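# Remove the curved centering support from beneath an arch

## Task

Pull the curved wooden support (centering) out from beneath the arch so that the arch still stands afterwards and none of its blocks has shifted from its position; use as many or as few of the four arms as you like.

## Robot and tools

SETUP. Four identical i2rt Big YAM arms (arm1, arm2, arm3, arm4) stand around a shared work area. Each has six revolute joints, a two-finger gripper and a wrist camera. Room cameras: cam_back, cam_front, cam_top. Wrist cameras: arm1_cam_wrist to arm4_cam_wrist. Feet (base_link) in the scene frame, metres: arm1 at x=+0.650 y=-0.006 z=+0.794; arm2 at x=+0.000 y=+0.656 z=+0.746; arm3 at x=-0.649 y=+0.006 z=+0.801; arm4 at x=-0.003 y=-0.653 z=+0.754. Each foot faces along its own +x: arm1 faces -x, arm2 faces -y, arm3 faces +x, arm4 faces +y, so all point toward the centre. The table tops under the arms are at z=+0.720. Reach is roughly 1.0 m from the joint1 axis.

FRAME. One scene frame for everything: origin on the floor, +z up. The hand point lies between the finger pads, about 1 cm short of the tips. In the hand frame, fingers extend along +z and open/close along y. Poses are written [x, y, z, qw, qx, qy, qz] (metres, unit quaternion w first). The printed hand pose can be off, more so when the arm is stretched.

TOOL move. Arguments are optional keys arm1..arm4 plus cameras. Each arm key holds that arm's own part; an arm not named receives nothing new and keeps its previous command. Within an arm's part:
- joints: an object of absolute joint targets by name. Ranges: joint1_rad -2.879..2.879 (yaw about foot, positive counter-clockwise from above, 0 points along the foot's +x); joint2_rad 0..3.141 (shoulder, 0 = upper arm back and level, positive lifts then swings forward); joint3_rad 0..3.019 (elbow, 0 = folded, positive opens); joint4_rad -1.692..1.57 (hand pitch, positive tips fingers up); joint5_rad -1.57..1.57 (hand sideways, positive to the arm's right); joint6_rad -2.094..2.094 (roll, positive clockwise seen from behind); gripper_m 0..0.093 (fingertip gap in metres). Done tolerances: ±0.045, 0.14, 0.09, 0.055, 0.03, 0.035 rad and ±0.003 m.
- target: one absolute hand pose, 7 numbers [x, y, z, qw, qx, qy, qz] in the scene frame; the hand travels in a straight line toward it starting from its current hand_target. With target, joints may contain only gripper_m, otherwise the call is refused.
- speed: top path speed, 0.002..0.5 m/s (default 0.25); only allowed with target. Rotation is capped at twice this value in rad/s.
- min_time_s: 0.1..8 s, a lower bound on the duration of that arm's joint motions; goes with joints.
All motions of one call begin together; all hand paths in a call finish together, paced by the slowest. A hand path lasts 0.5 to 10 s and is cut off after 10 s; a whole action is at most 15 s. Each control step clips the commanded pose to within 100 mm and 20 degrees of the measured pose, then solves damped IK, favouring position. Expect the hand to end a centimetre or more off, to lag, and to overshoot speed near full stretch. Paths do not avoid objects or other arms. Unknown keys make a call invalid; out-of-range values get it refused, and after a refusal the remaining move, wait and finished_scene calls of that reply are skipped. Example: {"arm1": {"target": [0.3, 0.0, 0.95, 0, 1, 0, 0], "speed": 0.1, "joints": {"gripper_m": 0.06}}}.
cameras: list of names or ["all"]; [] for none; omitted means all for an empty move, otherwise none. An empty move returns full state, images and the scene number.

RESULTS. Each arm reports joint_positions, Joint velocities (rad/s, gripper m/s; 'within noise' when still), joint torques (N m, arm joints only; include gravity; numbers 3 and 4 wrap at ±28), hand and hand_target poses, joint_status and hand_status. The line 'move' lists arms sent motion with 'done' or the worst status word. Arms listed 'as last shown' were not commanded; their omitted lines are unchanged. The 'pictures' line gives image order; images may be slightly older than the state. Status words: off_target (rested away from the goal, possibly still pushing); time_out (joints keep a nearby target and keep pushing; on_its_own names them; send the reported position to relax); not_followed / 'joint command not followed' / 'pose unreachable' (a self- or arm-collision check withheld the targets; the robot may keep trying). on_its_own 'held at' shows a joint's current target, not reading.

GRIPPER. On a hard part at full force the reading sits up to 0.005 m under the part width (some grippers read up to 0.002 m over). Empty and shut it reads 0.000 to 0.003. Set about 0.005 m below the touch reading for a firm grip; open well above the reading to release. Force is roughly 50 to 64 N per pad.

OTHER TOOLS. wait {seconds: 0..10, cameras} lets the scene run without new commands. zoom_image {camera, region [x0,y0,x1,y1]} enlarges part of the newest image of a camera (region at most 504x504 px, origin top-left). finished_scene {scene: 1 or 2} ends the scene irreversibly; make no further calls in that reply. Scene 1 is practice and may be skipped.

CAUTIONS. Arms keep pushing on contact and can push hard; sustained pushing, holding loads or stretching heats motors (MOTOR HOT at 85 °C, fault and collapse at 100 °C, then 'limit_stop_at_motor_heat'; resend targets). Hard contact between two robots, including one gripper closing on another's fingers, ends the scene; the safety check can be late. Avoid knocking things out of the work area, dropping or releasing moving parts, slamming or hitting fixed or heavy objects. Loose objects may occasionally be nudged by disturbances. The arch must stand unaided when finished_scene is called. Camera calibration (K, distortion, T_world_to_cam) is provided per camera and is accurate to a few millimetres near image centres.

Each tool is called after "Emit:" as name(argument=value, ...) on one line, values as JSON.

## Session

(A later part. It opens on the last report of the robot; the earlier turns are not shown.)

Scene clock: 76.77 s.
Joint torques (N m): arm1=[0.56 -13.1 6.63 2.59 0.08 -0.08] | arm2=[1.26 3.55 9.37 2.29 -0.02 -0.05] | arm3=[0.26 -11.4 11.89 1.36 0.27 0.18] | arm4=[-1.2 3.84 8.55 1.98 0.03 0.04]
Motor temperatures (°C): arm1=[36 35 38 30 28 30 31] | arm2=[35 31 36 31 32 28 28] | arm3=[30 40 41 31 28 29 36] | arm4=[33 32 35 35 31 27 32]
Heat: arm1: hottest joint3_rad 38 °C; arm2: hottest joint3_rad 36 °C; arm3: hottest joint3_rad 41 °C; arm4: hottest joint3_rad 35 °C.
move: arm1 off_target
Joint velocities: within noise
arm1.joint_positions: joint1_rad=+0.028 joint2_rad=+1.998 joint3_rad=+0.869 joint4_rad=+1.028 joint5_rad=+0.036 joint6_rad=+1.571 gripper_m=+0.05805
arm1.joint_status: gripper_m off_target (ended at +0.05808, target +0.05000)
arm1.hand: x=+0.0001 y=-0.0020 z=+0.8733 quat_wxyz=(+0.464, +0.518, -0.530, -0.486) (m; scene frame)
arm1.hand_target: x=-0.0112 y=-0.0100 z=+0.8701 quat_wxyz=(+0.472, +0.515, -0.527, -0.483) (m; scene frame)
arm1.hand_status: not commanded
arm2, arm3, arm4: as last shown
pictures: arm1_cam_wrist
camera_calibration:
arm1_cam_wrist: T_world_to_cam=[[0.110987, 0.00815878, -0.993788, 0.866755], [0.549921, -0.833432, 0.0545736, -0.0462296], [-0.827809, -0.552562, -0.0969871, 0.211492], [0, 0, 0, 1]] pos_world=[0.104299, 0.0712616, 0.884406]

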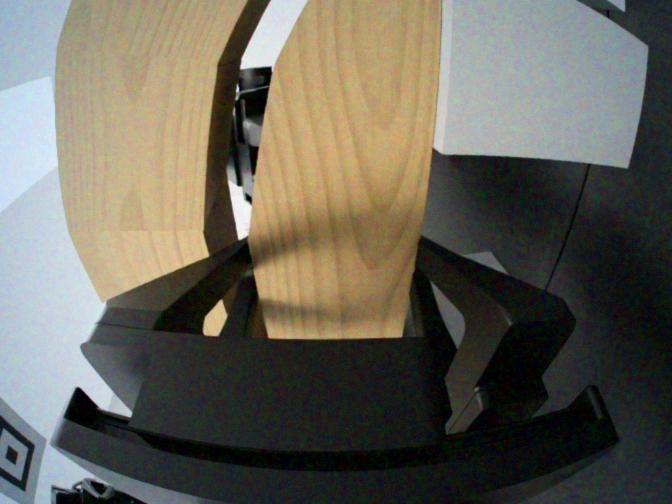

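Emit:
move(arm1={"target": [0.05, -0.008, 0.883, -0.4721, -0.5152, 0.5275, 0.4834], "speed": 0.05, "joints": {"gripper_m": 0.044}}, arm3={"target": [-0.130, 0.0, 0.848, 0.5, -0.0061, 0.8659, -0.0061], "speed": 0.08}, cameras=["arm1_cam_wrist", "cam_front", "cam_back"])

Scene clock: 79.00 s.
Joint torques (N m): arm1=[0.21 -15.44 2.3 3.34 -0.05 -0.08] | arm2=[1.26 3.78 9.39 2.28 -0.02 -0.06] | arm3=[-0.26 -12.98 6.01 2.14 -0.03 0] | arm4=[-0.73 4.07 8.55 2.11 0 0.03]
Motor temperatures (°C): arm1=[36 35 38 30 28 30 32] | arm2=[35 31 36 31 32 28 28] | arm3=[30 40 41 31 28 29 36] | arm4=[33 32 36 35 31 27 32]
Heat: arm1: hottest joint3_rad 38 °C; arm2: hottest joint3_rad 36 °C; arm3: hottest joint3_rad 41 °C; arm4: hottest joint3_rad 36 °C.
move: arm1 off_target; arm3 off_target
Joint velocities: within noise
arm1.joint_positions: joint1_rad=+0.028 joint2_rad=+1.937 joint3_rad=+0.740 joint4_rad=+1.082 joint5_rad=+0.036 joint6_rad=+1.572 gripper_m=+0.05805
arm1.joint_status: gripper_m off_target (ended at +0.05805, target +0.04400)
arm1.hand: x=+0.0441 y=-0.0018 z=+0.8722 quat_wxyz=(+0.460, +0.521, -0.533, -0.482) (m; scene frame)
arm1.hand_target: x=+0.0498 y=-0.0078 z=+0.8826 quat_wxyz=(+0.472, +0.515, -0.528, -0.483) (m; scene frame)
arm1.hand_status: off_target (0.014 m and 1.6 deg from the pose sent, 0.051 m and 1.0 deg at the start)
arm2, arm4: as last shown
arm3.joint_positions: joint1_rad=-0.052 joint2_rad=+1.656 joint3_rad=+0.585 joint4_rad=+0.512 joint5_rad=-0.008 joint6_rad=-0.008 gripper_m=+0.01741
arm3.joint_status: not commanded
arm3.hand: x=-0.1339 y=-0.0001 z=+0.8324 quat_wxyz=(-0.481, +0.001, -0.876, +0.005) (m; scene frame)
arm3.hand_target: x=-0.1301 y=+0.0000 z=+0.8477 quat_wxyz=(-0.500, +0.006, -0.866, +0.006) (m; scene frame)
arm3.hand_status: off_target (0.016 m and 2.5 deg from the pose sent, 0.032 m and 3.7 deg at the start)
pictures: arm1_cam_wrist, cam_back, cam_front
camera_calibration:
arm1_cam_wrist: T_world_to_cam=[[0.124948, 0.00774093, -0.992133, 0.858714], [0.548956, -0.833501, 0.0626316, -0.0772812], [-0.826459, -0.552463, -0.108394, 0.257796], [0, 0, 0, 1]] pos_world=[0.148187, 0.0713615, 0.884742]

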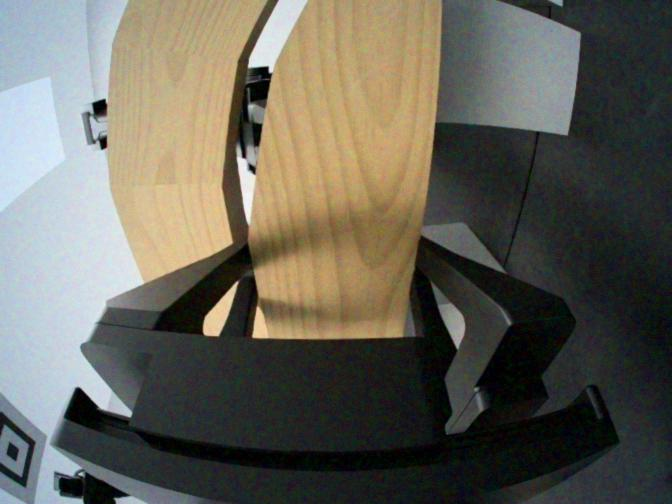

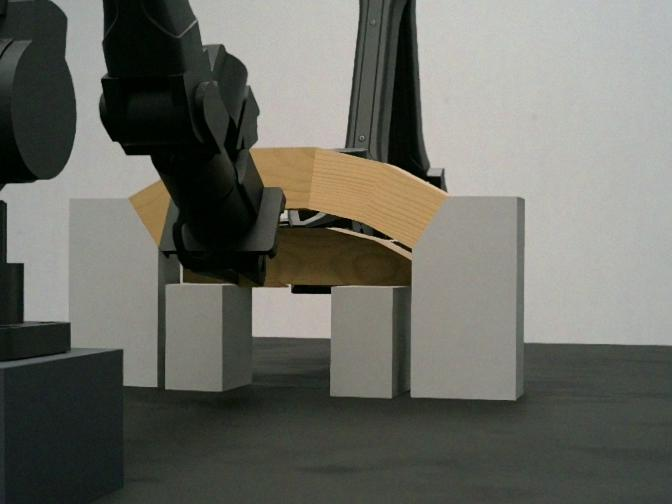

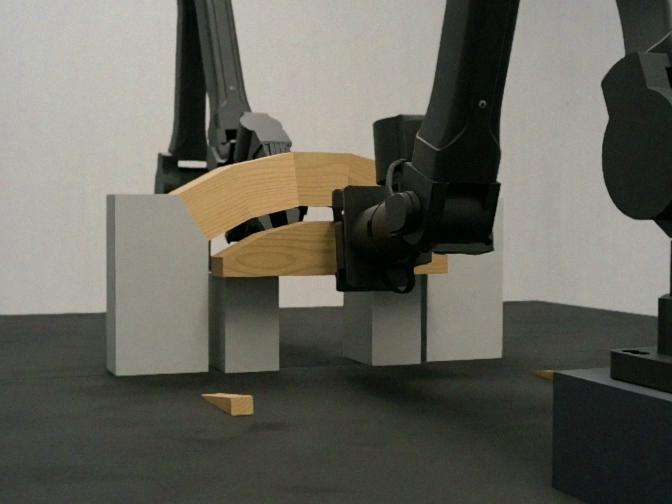

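Emit:
move(arm1={"target": [0.17, -0.006, 0.897, -0.4721, -0.5152, 0.5275, 0.4834], "speed": 0.07, "joints": {"gripper_m": 0.044}}, arm3={"target": [-0.22, 0.0, 0.848, 0.5, -0.0061, 0.8659, -0.0061], "speed": 0.1}, cameras=["arm1_cam_wrist", "cam_front", "cam_back"])

Scene clock: 81.53 s.
Joint torques (N m): arm1=[0.09 -12.69 2.35 4.94 -0.08 -0.11] | arm2=[1.08 3.72 9.39 2.26 -0.02 -0.05] | arm3=[-0.62 -9.05 5.53 2.1 -0.04 -0.02] | arm4=[-1.14 3.78 8.7 2.04 -0.01 0.03]
Motor temperatures (°C): arm1=[36 36 38 30 28 30 32] | arm2=[35 31 36 31 32 28 28] | arm3=[30 40 41 31 28 29 36] | arm4=[33 32 36 35 31 27 32]
Heat: arm1: hottest joint3_rad 38 °C; arm2: hottest joint3_rad 36 °C; arm3: hottest joint3_rad 41 °C; arm4: hottest joint3_rad 36 °C.
move: arm1 off_target; arm3 off_target
Joint velocities: within noise
arm1.joint_positions: joint1_rad=+0.028 joint2_rad=+1.769 joint3_rad=+0.381 joint4_rad=+1.194 joint5_rad=+0.036 joint6_rad=+1.575 gripper_m=+0.05805
arm1.joint_status: gripper_m off_target (ended at +0.05805, target +0.04400)
arm1.hand: x=+0.1750 y=-0.0015 z=+0.8609 quat_wxyz=(+0.440, +0.539, -0.551, -0.461) (m; scene frame)
arm1.hand_target: x=+0.1705 y=-0.0058 z=+0.8959 quat_wxyz=(+0.472, +0.515, -0.528, -0.483) (m; scene frame)
arm1.hand_status: off_target (0.037 m and 6.0 deg from the pose sent, 0.128 m and 1.6 deg at the start)
arm2, arm4: as last shown
arm3.joint_positions: joint1_rad=-0.052 joint2_rad=+1.469 joint3_rad=+0.342 joint4_rad=+0.574 joint5_rad=-0.012 joint6_rad=-0.011 gripper_m=+0.01741
arm3.joint_status: not commanded
arm3.hand: x=-0.2232 y=+0.0019 z=+0.8364 quat_wxyz=(-0.484, +0.003, -0.875, +0.004) (m; scene frame)
arm3.hand_target: x=-0.2200 y=+0.0000 z=+0.8479 quat_wxyz=(-0.500, +0.006, -0.866, +0.006) (m; scene frame)
arm3.hand_status: off_target (0.012 m and 2.2 deg from the pose sent, 0.088 m and 2.5 deg at the start)
pictures: arm1_cam_wrist, cam_back, cam_front
camera_calibration:
arm1_cam_wrist: T_world_to_cam=[[0.202762, 0.00482895, -0.979216, 0.806368], [0.541891, -0.833468, 0.108097, -0.185948], [-0.815624, -0.552546, -0.171613, 0.417411], [0, 0, 0, 1]] pos_world=[0.277713, 0.0717633, 0.881342]

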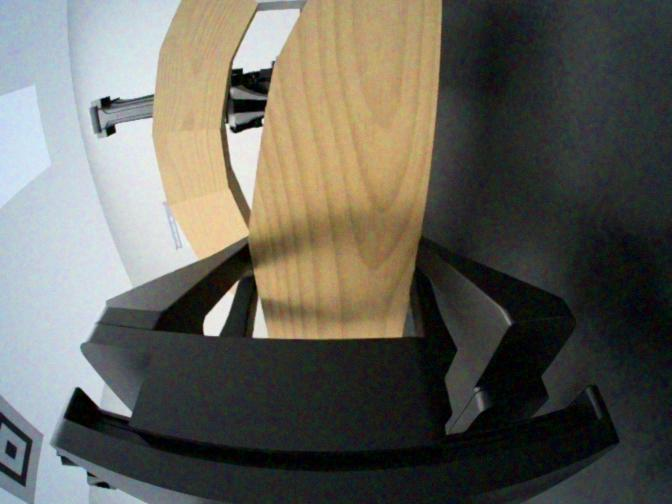

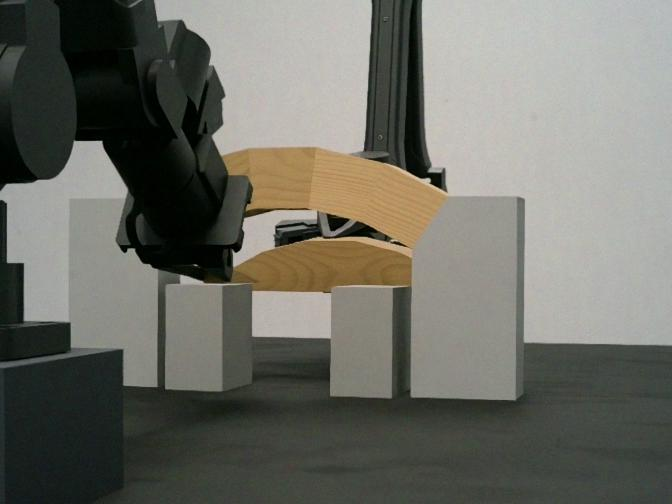

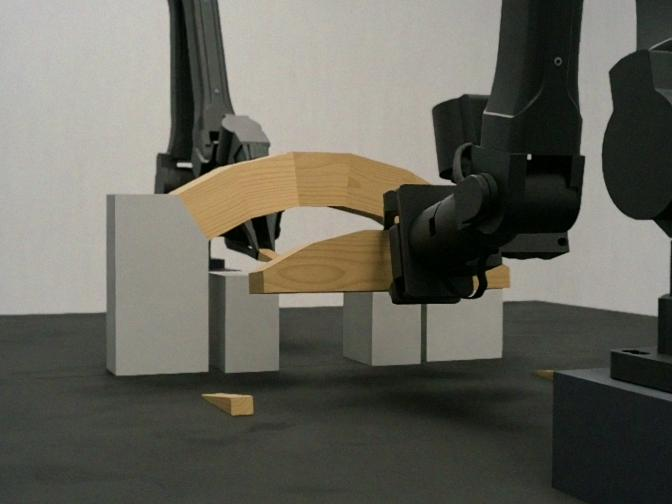

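Emit:
move(arm1={"target": [0.205, -0.006, 0.830, -0.4492, -0.5353, 0.5481, 0.4599], "speed": 0.1, "joints": {"gripper_m": 0.044}}, cameras=["arm1_cam_wrist", "cam_front", "cam_back"])

Scene clock: 84.07 s.
Joint torques (N m): arm1=[0.32 -8.76 0.76 4.97 0 -0.08] | arm2=[1.14 3.66 9.33 2.24 -0.02 -0.08] | arm3=[-0.73 -9 5.55 2.13 -0.04 -0.03] | arm4=[-1.38 4.37 8.69 2.04 -0.01 0]
Motor temperatures (°C): arm1=[36 36 38 30 28 30 32] | arm2=[35 31 36 31 32 28 28] | arm3=[30 40 41 31 28 29 36] | arm4=[33 32 36 35 31 27 32]
Heat: arm1: hottest joint3_rad 38 °C; arm2: hottest joint3_rad 36 °C; arm3: hottest joint3_rad 41 °C; arm4: hottest joint3_rad 36 °C.
move: arm1 off_target
Joint velocities: within noise
arm1.joint_positions: joint1_rad=+0.028 joint2_rad=+1.935 joint3_rad=+0.313 joint4_rad=+1.385 joint5_rad=+0.035 joint6_rad=+1.575 gripper_m=+0.05805
arm1.joint_status: gripper_m off_target (ended at +0.05805, target +0.04400)
arm1.hand: x=+0.2087 y=-0.0010 z=+0.8165 quat_wxyz=(+0.428, +0.548, -0.561, -0.449) (m; scene frame)
arm1.hand_target: x=+0.2053 y=-0.0059 z=+0.8298 quat_wxyz=(+0.449, +0.536, -0.548, -0.459) (m; scene frame)
arm1.hand_status: off_target (0.015 m and 3.4 deg from the pose sent, 0.043 m and 1.2 deg at the start)
arm2.joint_positions: joint1_rad=+0.031 joint2_rad=+0.603 joint3_rad=+1.457 joint4_rad=-1.387 joint5_rad=-0.263 joint6_rad=+0.761 gripper_m=+0.09396
arm2.joint_status: not commanded
arm2.hand: x=+0.0421 y=+0.4486 z=+1.3126 quat_wxyz=(-0.497, -0.768, -0.393, +0.094) (m; scene frame)
arm2.hand_target: x=+0.0421 y=+0.4516 z=+1.3209 quat_wxyz=(-0.505, -0.763, -0.391, +0.098) (m; scene frame)
arm2.hand_status: not commanded
arm3: as last shown
arm3.hand_target: x=-0.2200 y=+0.0000 z=+0.8478 quat_wxyz=(-0.500, +0.006, -0.866, +0.006) (m; scene frame)
arm4.joint_positions: joint1_rad=-0.454 joint2_rad=+0.631 joint3_rad=+1.450 joint4_rad=-1.565 joint5_rad=-0.075 joint6_rad=-0.150 gripper_m=+0.09396
arm4.joint_status: not commanded
arm4.hand: x=+0.0668 y=-0.4724 z=+1.2759 quat_wxyz=(-0.346, +0.552, -0.728, -0.214) (m; scene frame)
arm4.hand_target: x=+0.0658 y=-0.4742 z=+1.2836 quat_wxyz=(-0.354, +0.550, -0.724, -0.218) (m; scene frame)
arm4.hand_status: not commanded
pictures: arm1_cam_wrist, cam_back, cam_front
camera_calibration:
arm1_cam_wrist: T_world_to_cam=[[0.243978, 0.00489084, -0.969768, 0.739812], [0.536822, -0.833486, 0.130852, -0.216611], [-0.807649, -0.552518, -0.205978, 0.463919], [0, 0, 0, 1]] pos_world=[0.310467, 0.0721631, 0.841347]

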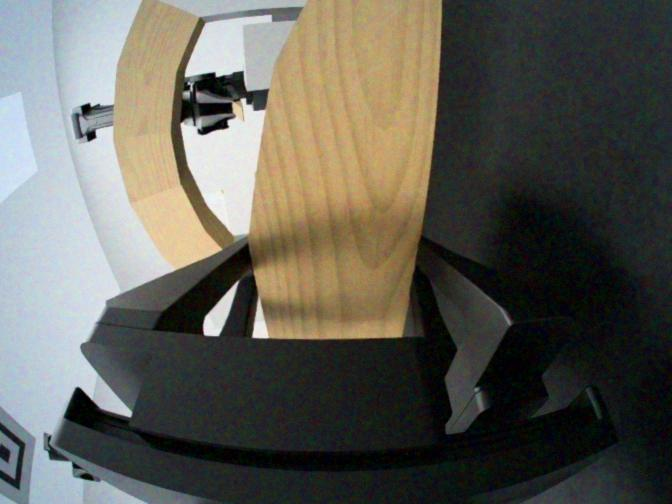

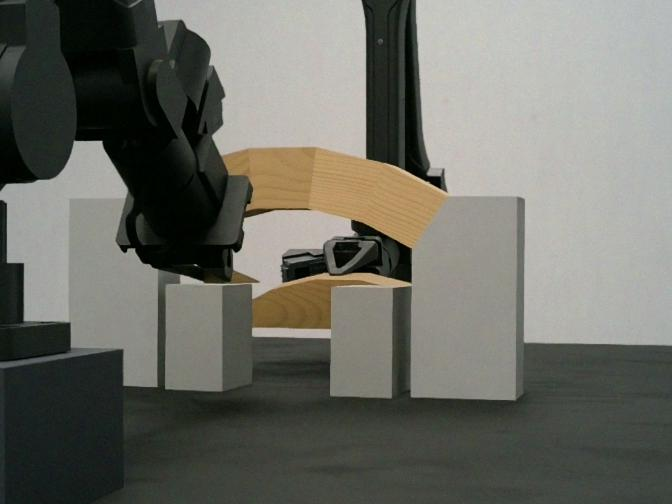

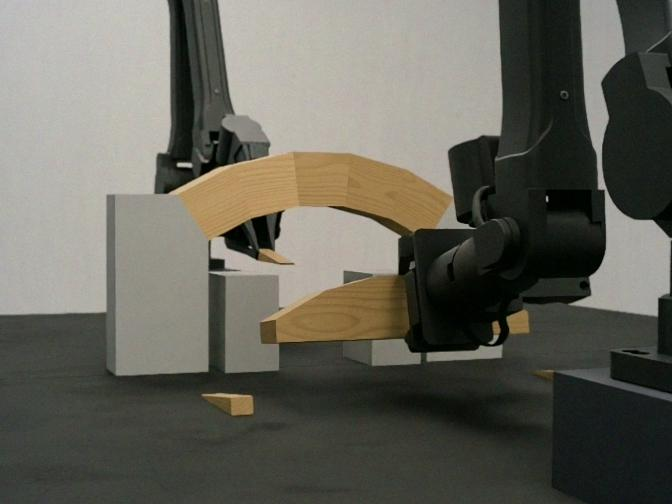

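Emit:
move(arm1={"target": [0.205, -0.006, 0.795, -0.4492, -0.5353, 0.5481, 0.4599], "speed": 0.06}, cameras=["cam_front", "cam_back"])

Scene clock: 85.47 s.
Joint torques (N m): arm1=[0.5 -9.47 0.54 5 0.04 -0.09] | arm2=[1.2 3.66 9.35 2.28 -0.02 -0.05] | arm3=[-0.62 -9.05 5.53 2.13 -0.03 -0.03] | arm4=[-1.2 4.13 8.64 2.13 -0.01 0.03]
Motor temperatures (°C): arm1=[36 36 38 30 28 30 32] | arm2=[35 31 36 31 32 28 28] | arm3=[30 40 41 31 28 29 36] | arm4=[33 32 36 35 31 27 32]
Heat: arm1: hottest joint3_rad 38 °C; arm2: hottest joint3_rad 36 °C; arm3: hottest joint3_rad 41 °C; arm4: hottest joint3_rad 36 °C.
move: arm1 off_target
Joint velocities: within noise
arm1.joint_positions: joint1_rad=+0.028 joint2_rad=+2.116 joint3_rad=+0.332 joint4_rad=+1.529 joint5_rad=+0.035 joint6_rad=+1.575 gripper_m=+0.05805
arm1.joint_status: not commanded
arm1.hand: x=+0.2149 y=-0.0007 z=+0.7793 quat_wxyz=(+0.423, +0.552, -0.564, -0.444) (m; scene frame)
arm1.hand_target: x=+0.2056 y=-0.0059 z=+0.7950 quat_wxyz=(+0.448, +0.536, -0.549, -0.458) (m; scene frame)
arm1.hand_status: off_target (0.019 m and 4.4 deg from the pose sent, 0.022 m and 3.4 deg at the start; a joint's target at an end of its range on 21 of 39 steps)
arm2, arm3, arm4: as last shown
pictures: cam_back, cam_front

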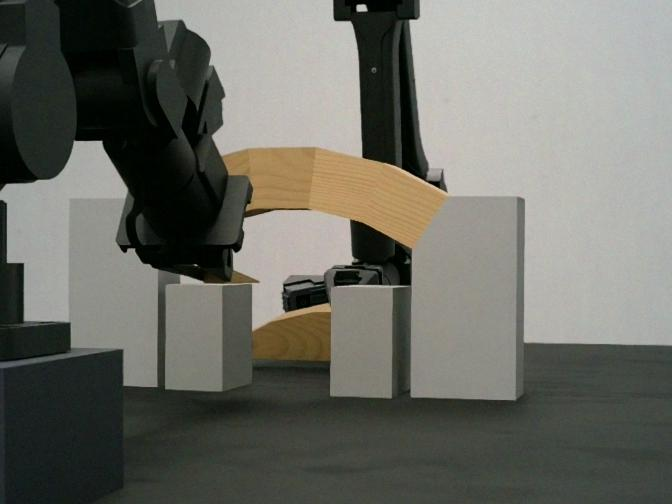

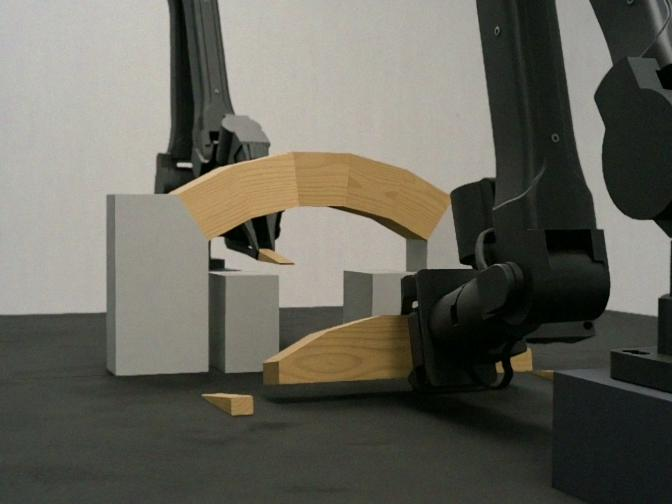

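Emit:
move(arm1={"target": [0.210, -0.006, 0.779, -0.4254, -0.5544, 0.5677, 0.4356], "speed": 0.03}, cameras=["cam_front", "arm1_cam_wrist"])

Emit:
zoom_image(camera="cam_front", region=[240, 290, 560, 430])

Scene clock: 87.60 s.
Joint torques (N m): arm1=[0.5 -11.11 0.21 2.5 0.01 -0.06] | arm2=[1.38 3.9 9.4 2.29 0 -0.04] | arm3=[-0.67 -8.94 5.56 2.11 -0.03 -0.03] | arm4=[-1.08 4.19 8.58 2.14 -0.02 0.05]
Motor temperatures (°C): arm1=[36 36 38 30 28 30 32] | arm2=[35 31 36 31 32 28 28] | arm3=[30 40 41 31 28 29 36] | arm4=[33 32 36 35 31 27 32]
Heat: arm1: hottest joint3_rad 38 °C; arm2: hottest joint3_rad 36 °C; arm3: hottest joint3_rad 41 °C; arm4: hottest joint3_rad 36 °C.
move: arm1 off_target
Joint velocities: within noise
arm1.joint_positions: joint1_rad=+0.028 joint2_rad=+2.116 joint3_rad=+0.332 joint4_rad=+1.486 joint5_rad=+0.035 joint6_rad=+1.576 gripper_m=+0.05805
arm1.joint_status: not commanded
arm1.hand: x=+0.2178 y=-0.0006 z=+0.7688 quat_wxyz=(+0.411, +0.562, -0.574, -0.432) (m; scene frame)
arm1.hand_target: x=+0.2102 y=-0.0059 z=+0.7790 quat_wxyz=(+0.425, +0.554, -0.568, -0.436) (m; scene frame)
arm1.hand_status: off_target (0.014 m and 2.1 deg from the pose sent, 0.007 m and 1.1 deg at the start)
arm2, arm3, arm4: as last shown
pictures: arm1_cam_wrist, cam_front
camera_calibration:
arm1_cam_wrist: T_world_to_cam=[[0.303061, 0.00384409, -0.952963, 0.665527], [0.527064, -0.833801, 0.164253, -0.238469], [-0.793951, -0.552052, -0.254719, 0.496251], [0, 0, 0, 1]] pos_world=[0.317992, 0.0725622, 0.799796]

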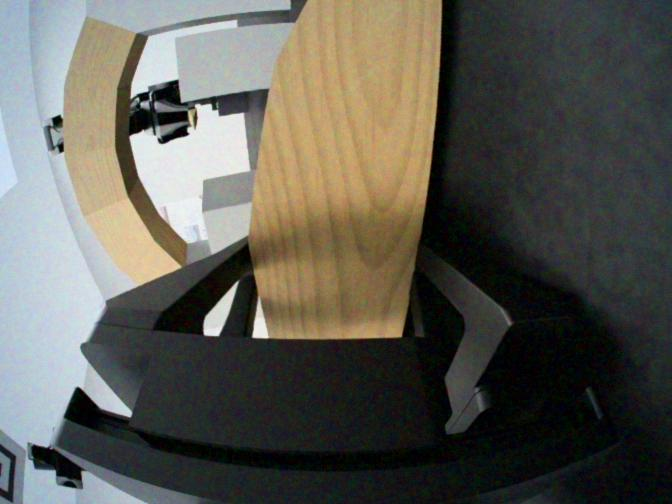

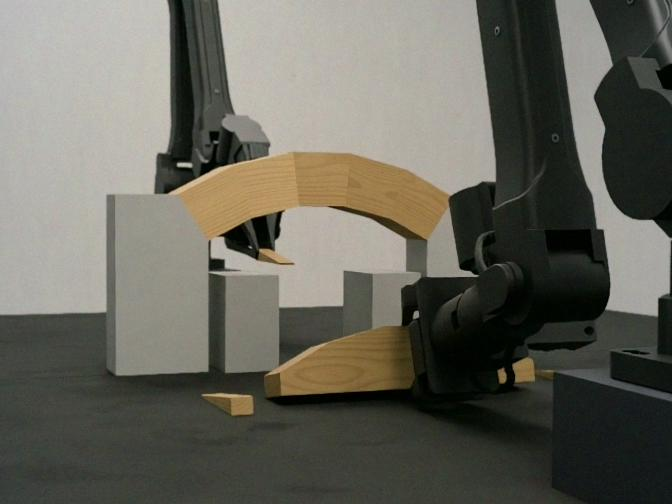

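Scaled by 1.575 from the camera's 672x504 image, which has a finer 960x720 frame.

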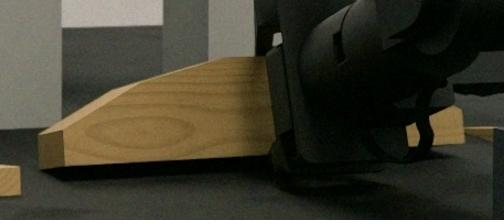

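Emit:
move(arm1={"target": [0.212, -0.006, 0.766, -0.4254, -0.5544, 0.5677, 0.4356], "speed": 0.03}, cameras=["cam_front"])

Emit:
zoom_image(camera="cam_front", region=[240, 290, 560, 430])

Scene clock: 88.80 s.
Joint torques (N m): arm1=[0.5 -8.29 0.29 3.54 0.03 -0.06] | arm2=[1.14 3.55 9.32 2.28 -0.02 -0.06] | arm3=[-0.73 -9.05 5.53 2.13 -0.03 -0.03] | arm4=[-0.85 3.84 8.68 2.13 -0.01 0.02]
Motor temperatures (°C): arm1=[36 35 38 30 28 30 32] | arm2=[35 31 36 31 32 28 28] | arm3=[30 40 41 31 28 29 36] | arm4=[33 32 36 35 31 27 32]
Heat: arm1: hottest joint3_rad 38 °C; arm2: hottest joint3_rad 36 °C; arm3: hottest joint3_rad 41 °C; arm4: hottest joint3_rad 36 °C.
move: arm1 done
Joint velocities: within noise
arm1.joint_positions: joint1_rad=+0.028 joint2_rad=+2.140 joint3_rad=+0.340 joint4_rad=+1.519 joint5_rad=+0.035 joint6_rad=+1.576 gripper_m=+0.05805
arm1.joint_status: not commanded
arm1.hand: x=+0.2159 y=-0.0006 z=+0.7679 quat_wxyz=(+0.415, +0.558, -0.571, -0.437) (m; scene frame)
arm1.hand_target: x=+0.2122 y=-0.0059 z=+0.7660 quat_wxyz=(+0.425, +0.555, -0.568, -0.435) (m; scene frame)
arm1.hand_status: done (0.007 m and 1.3 deg from the pose sent, 0.008 m and 2.1 deg at the start)
arm2, arm3, arm4: as last shown
pictures: cam_front

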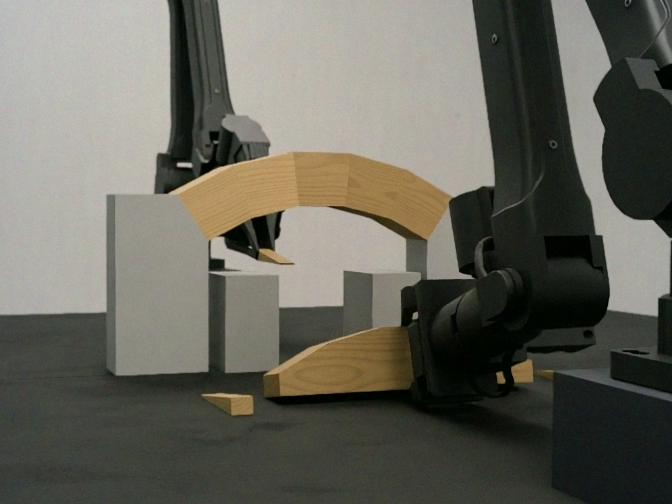

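Scaled by 1.575 from the camera's 672x504 image, which has a finer 960x720 frame.

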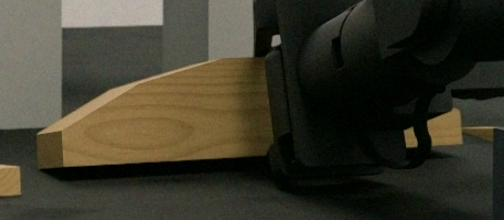

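Emit:
move(arm1={"target": [0.214, -0.006, 0.755, -0.4254, -0.5544, 0.5677, 0.4356], "speed": 0.03}, cameras=["cam_front"])

Emit:
zoom_image(camera="cam_front", region=[240, 290, 560, 430])

Scene clock: 90.10 s.
Joint torques (N m): arm1=[0.44 -7.47 -0.01 2.76 0.05 -0.06] | arm2=[1.26 3.72 9.39 2.36 0 -0.06] | arm3=[-0.67 -9.11 5.55 2.1 -0.03 -0.04] | arm4=[-0.56 4.31 8.5 2.21 -0.02 0.02]
Motor temperatures (°C): arm1=[36 35 38 30 28 30 32] | arm2=[35 31 36 31 32 28 28] | arm3=[30 40 41 31 28 28 36] | arm4=[33 32 36 35 31 27 32]
Heat: arm1: hottest joint3_rad 38 °C; arm2: hottest joint3_rad 36 °C; arm3: hottest joint3_rad 41 °C; arm4: hottest joint3_rad 36 °C.
move: arm1 off_target
Joint velocities: within noise
arm1.joint_positions: joint1_rad=+0.028 joint2_rad=+2.183 joint3_rad=+0.351 joint4_rad=+1.577 joint5_rad=+0.035 joint6_rad=+1.576 gripper_m=+0.05805
arm1.joint_status: not commanded
arm1.hand: x=+0.2142 y=-0.0006 z=+0.7655 quat_wxyz=(+0.423, +0.552, -0.565, -0.444) (m; scene frame)
arm1.hand_target: x=+0.2143 y=-0.0058 z=+0.7553 quat_wxyz=(+0.424, +0.555, -0.568, -0.435) (m; scene frame)
arm1.hand_status: off_target (0.012 m and 1.1 deg from the pose sent, 0.014 m and 1.3 deg at the start; a joint's target at an end of its range on 20 of 33 steps)
arm2, arm3, arm4: as last shown
pictures: cam_front

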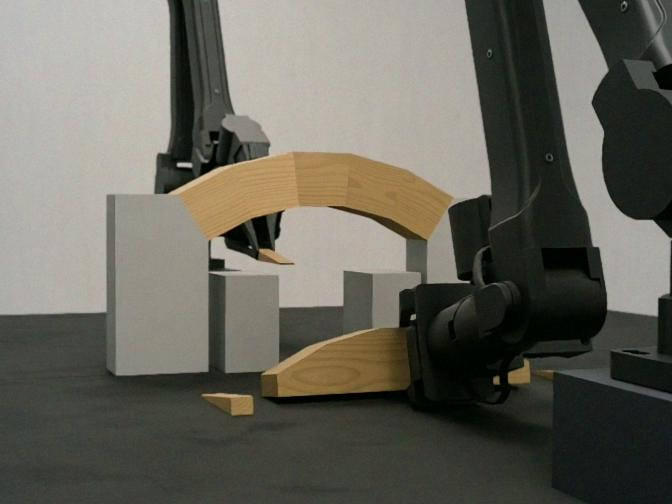

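Scaled by 1.575 from the camera's 672x504 image, which has a finer 960x720 frame.

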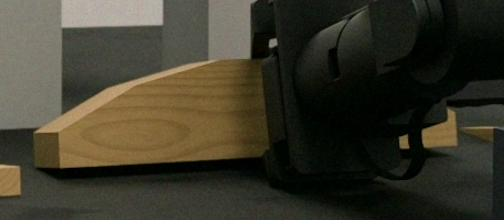

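Emit:
move(arm1={"joints": {"gripper_m": 0.063}}, cameras=["cam_front", "arm1_cam_wrist"])

Emit:
zoom_image(camera="cam_front", region=[240, 290, 560, 430])

Scene clock: 90.90 s.
Joint torques (N m): arm1=[0.5 -7.41 -0.01 2.45 0.03 -0.05] | arm2=[1.03 3.72 9.36 2.35 -0.01 -0.06] | arm3=[-0.73 -9.17 5.53 2.11 -0.03 -0.03] | arm4=[-0.91 3.9 8.72 2.19 -0.01 0.06]
Motor temperatures (°C): arm1=[36 36 38 30 28 30 32] | arm2=[35 31 36 31 32 28 28] | arm3=[30 40 41 31 28 28 36] | arm4=[33 32 36 35 31 27 32]
Heat: arm1: hottest joint3_rad 38 °C; arm2: hottest joint3_rad 36 °C; arm3: hottest joint3_rad 41 °C; arm4: hottest joint3_rad 36 °C.
move: arm1 done
Joint velocities: within noise
arm1.joint_positions: joint1_rad=+0.029 joint2_rad=+2.183 joint3_rad=+0.351 joint4_rad=+1.584 joint5_rad=+0.036 joint6_rad=+1.576 gripper_m=+0.06288
arm1.joint_status: all done
arm1.hand: x=+0.2137 y=-0.0008 z=+0.7673 quat_wxyz=(+0.425, +0.551, -0.563, -0.446) (m; scene frame)
arm1.hand_target: x=+0.2143 y=-0.0059 z=+0.7552 quat_wxyz=(+0.424, +0.555, -0.568, -0.435) (m; scene frame)
arm1.hand_status: not commanded
arm2, arm3, arm4: as last shown
pictures: arm1_cam_wrist, cam_front
camera_calibration:
arm1_cam_wrist: T_world_to_cam=[[0.255442, 0.00393004, -0.966816, 0.686068], [0.535245, -0.833343, 0.13803, -0.217862], [-0.805147, -0.552742, -0.214975, 0.464256], [0, 0, 0, 1]] pos_world=[0.315153, 0.0723643, 0.793176]

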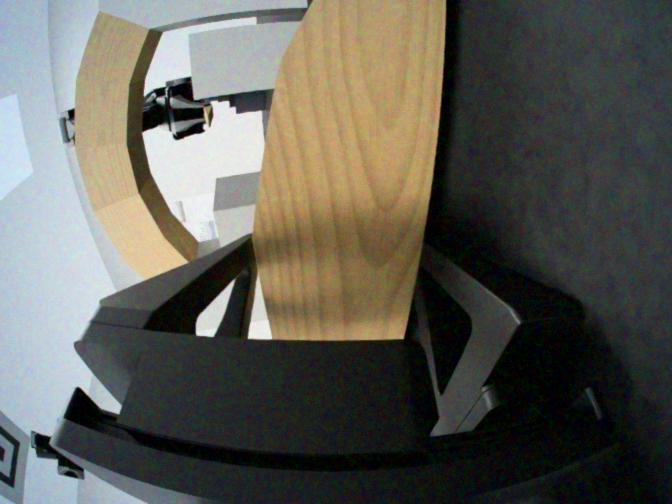

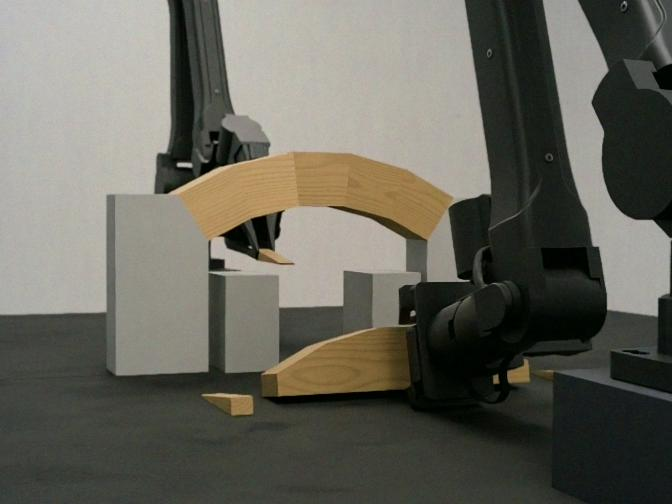

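Scaled by 1.575 from the camera's 672x504 image, which has a finer 960x720 frame.

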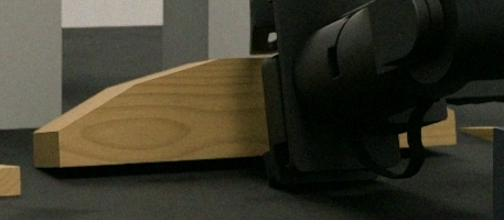

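Emit:
move(arm1={"joints": {"gripper_m": 0.078}})

Emit:
move(arm1={"target": [0.275, -0.006, 0.765, -0.4254, -0.5544, 0.5677, 0.4356], "speed": 0.05}, cameras=["cam_front", "arm1_cam_wrist", "cam_back"])

Scene clock: 91.67 s.
Joint torques (N m): arm1=[0.38 -6.3 0.08 2.17 -0.01 -0.01] | arm2=[1.14 3.66 9.35 2.29 0 -0.05] | arm3=[-0.62 -9 5.53 2.1 -0.03 -0.02] | arm4=[-1.38 4.07 8.55 2.03 0 0.04]
Motor temperatures (°C): arm1=[36 35 37 30 28 30 32] | arm2=[35 31 36 31 32 28 28] | arm3=[30 40 41 31 28 28 36] | arm4=[33 32 36 35 31 27 32]
Heat: arm1: hottest joint3_rad 37 °C; arm2: hottest joint3_rad 36 °C; arm3: hottest joint3_rad 41 °C; arm4: hottest joint3_rad 36 °C.
move: arm1 done
Joint velocities: within noise
arm1.joint_positions: joint1_rad=+0.029 joint2_rad=+2.166 joint3_rad=+0.351 joint4_rad=+1.590 joint5_rad=+0.037 joint6_rad=+1.573 gripper_m=+0.07776
arm1.joint_status: all done
arm1.hand: x=+0.2108 y=-0.0009 z=+0.7758 quat_wxyz=(+0.430, +0.547, -0.558, -0.453) (m; scene frame)
arm1.hand_target: x=+0.2144 y=-0.0058 z=+0.7551 quat_wxyz=(+0.424, +0.555, -0.568, -0.435) (m; scene frame)
arm1.hand_status: not commanded
arm2, arm3, arm4: as last shown
pictures: none

Scene clock: 93.47 s.
Joint torques (N m): arm1=[0.73 -8.18 -3.44 2.17 0.1 -0.06] | arm2=[1.08 3.66 9.35 2.3 -0.02 -0.06] | arm3=[-0.62 -9.05 5.5 2.1 -0.03 -0.03] | arm4=[-1.03 3.9 8.65 2.1 -0.01 0.03]
Motor temperatures (°C): arm1=[36 35 37 30 28 30 32] | arm2=[35 31 36 31 32 28 28] | arm3=[30 40 41 31 28 28 36] | arm4=[33 32 36 35 31 27 32]
Heat: arm1: hottest joint3_rad 37 °C; arm2: hottest joint3_rad 36 °C; arm3: hottest joint3_rad 41 °C; arm4: hottest joint3_rad 36 °C.
move: arm1 off_target
Joint velocities: within noise
arm1.joint_positions: joint1_rad=+0.030 joint2_rad=+2.134 joint3_rad=+0.226 joint4_rad=+1.590 joint5_rad=+0.037 joint6_rad=+1.581 gripper_m=+0.07787
arm1.joint_status: not commanded
arm1.hand: x=+0.2596 y=-0.0008 z=+0.7721 quat_wxyz=(+0.406, +0.565, -0.579, -0.426) (m; scene frame)
arm1.hand_target: x=+0.2742 y=-0.0057 z=+0.7658 quat_wxyz=(+0.399, +0.573, -0.587, -0.409) (m; scene frame)
arm1.hand_status: off_target (0.018 m and 3.1 deg from the pose sent, 0.065 m and 2.5 deg at the start; a joint's target at an end of its range on 54 of 54 steps)
arm2, arm4: as last shown
arm3.joint_positions: joint1_rad=-0.052 joint2_rad=+1.469 joint3_rad=+0.342 joint4_rad=+0.574 joint5_rad=-0.012 joint6_rad=-0.011 gripper_m=+0.01741
arm3.joint_status: not commanded
arm3.hand: x=-0.2232 y=+0.0019 z=+0.8364 quat_wxyz=(-0.484, +0.003, -0.875, +0.004) (m; scene frame)
arm3.hand_target: x=-0.2200 y=+0.0000 z=+0.8478 quat_wxyz=(-0.500, +0.006, -0.866, +0.006) (m; scene frame)
arm3.hand_status: not commanded
pictures: arm1_cam_wrist, cam_back, cam_front
camera_calibration:
arm1_cam_wrist: T_world_to_cam=[[0.321761, -0.000257549, -0.946821, 0.646367], [0.52246, -0.833925, 0.177776, -0.27042], [-0.789624, -0.551877, -0.26819, 0.539445], [0, 0, 0, 1]] pos_world=[0.359267, 0.0723637, 0.804741]

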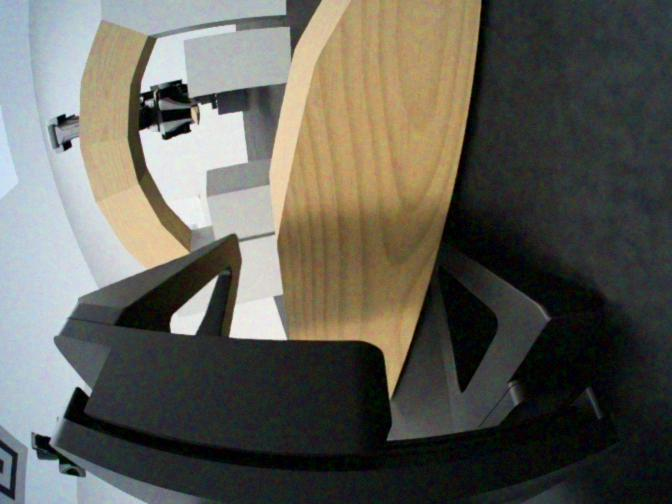

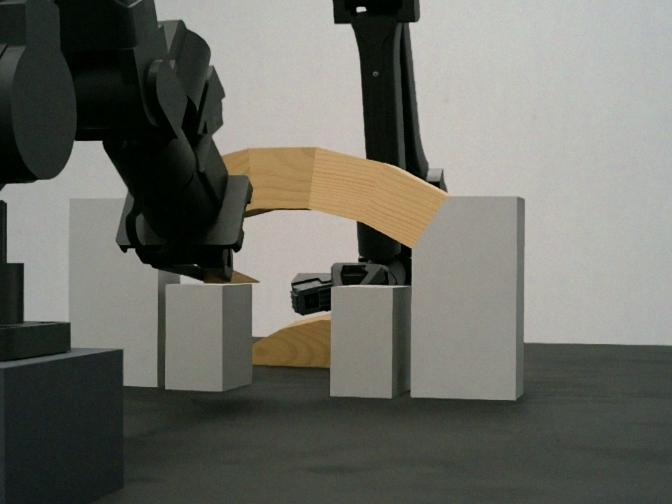

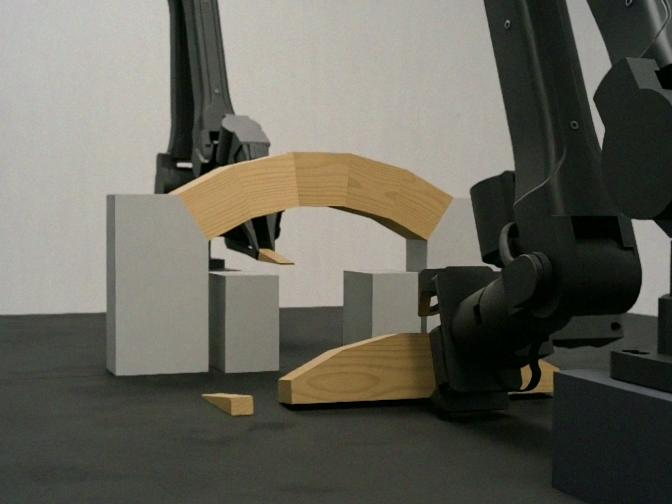

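Emit:
move(arm1={"target": [0.305, -0.006, 0.768, -0.397, -0.575, 0.589, 0.407], "speed": 0.05}, cameras=["cam_front", "arm1_cam_wrist"])

Scene clock: 94.93 s.
Joint torques (N m): arm1=[0.73 -7.71 -3.51 2.1 0.11 -0.06] | arm2=[1.14 3.72 9.35 2.32 -0.03 -0.06] | arm3=[-0.67 -9.05 5.53 2.09 -0.04 -0.03] | arm4=[-1.26 3.84 8.7 2.13 0.01 -0.01]
Motor temperatures (°C): arm1=[36 35 37 30 28 30 32] | arm2=[35 31 36 31 32 28 28] | arm3=[30 40 41 31 28 28 36] | arm4=[33 32 36 35 31 27 32]
Heat: arm1: hottest joint3_rad 37 °C; arm2: hottest joint3_rad 36 °C; arm3: hottest joint3_rad 41 °C; arm4: hottest joint3_rad 36 °C.
move: arm1 off_target
Joint velocities: within noise
arm1.joint_positions: joint1_rad=+0.032 joint2_rad=+2.115 joint3_rad=+0.142 joint4_rad=+1.590 joint5_rad=+0.037 joint6_rad=+1.583 gripper_m=+0.07788
arm1.joint_status: not commanded
arm1.hand: x=+0.2937 y=-0.0013 z=+0.7709 quat_wxyz=(+0.387, +0.578, -0.592, -0.407) (m; scene frame)
arm1.hand_target: x=+0.3044 y=-0.0058 z=+0.7685 quat_wxyz=(+0.384, +0.583, -0.598, -0.394) (m; scene frame)
arm1.hand_status: off_target (0.013 m and 1.2 deg from the pose sent, 0.046 m and 2.9 deg at the start; a joint's target at an end of its range on 35 of 35 steps)
arm2.joint_positions: joint1_rad=+0.031 joint2_rad=+0.603 joint3_rad=+1.457 joint4_rad=-1.387 joint5_rad=-0.263 joint6_rad=+0.761 gripper_m=+0.09396
arm2.joint_status: not commanded
arm2.hand: x=+0.0421 y=+0.4486 z=+1.3126 quat_wxyz=(-0.497, -0.768, -0.393, +0.094) (m; scene frame)
arm2.hand_target: x=+0.0421 y=+0.4516 z=+1.3209 quat_wxyz=(-0.505, -0.763, -0.391, +0.098) (m; scene frame)
arm2.hand_status: not commanded
arm3: as last shown
arm4.joint_positions: joint1_rad=-0.454 joint2_rad=+0.631 joint3_rad=+1.450 joint4_rad=-1.565 joint5_rad=-0.075 joint6_rad=-0.150 gripper_m=+0.09396
arm4.joint_status: not commanded
arm4.hand: x=+0.0668 y=-0.4724 z=+1.2759 quat_wxyz=(-0.346, +0.552, -0.728, -0.214) (m; scene frame)
arm4.hand_target: x=+0.0658 y=-0.4742 z=+1.2836 quat_wxyz=(-0.354, +0.550, -0.724, -0.218) (m; scene frame)
arm4.hand_status: not commanded
pictures: arm1_cam_wrist, cam_front
camera_calibration:
arm1_cam_wrist: T_world_to_cam=[[0.381966, -0.0013943, -0.924175, 0.599187], [0.510522, -0.833255, 0.212258, -0.311551], [-0.770369, -0.552888, -0.317563, 0.598012], [0, 0, 0, 1]] pos_world=[0.390875, 0.0718675, 0.80979]

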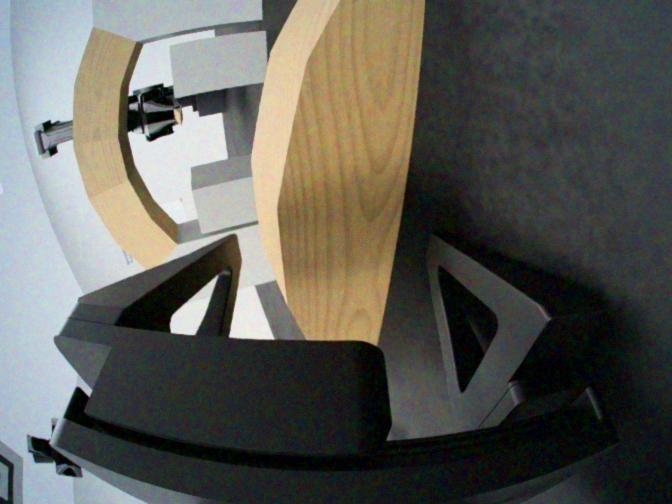

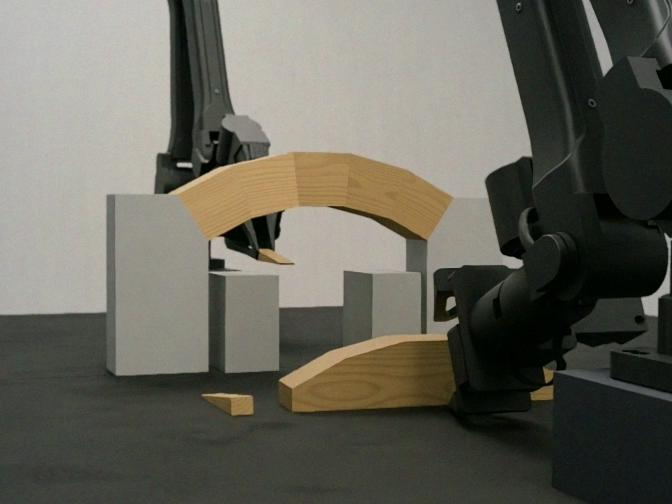

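Emit:
finished_scene(scene=2)

The scene is finished: the task was done.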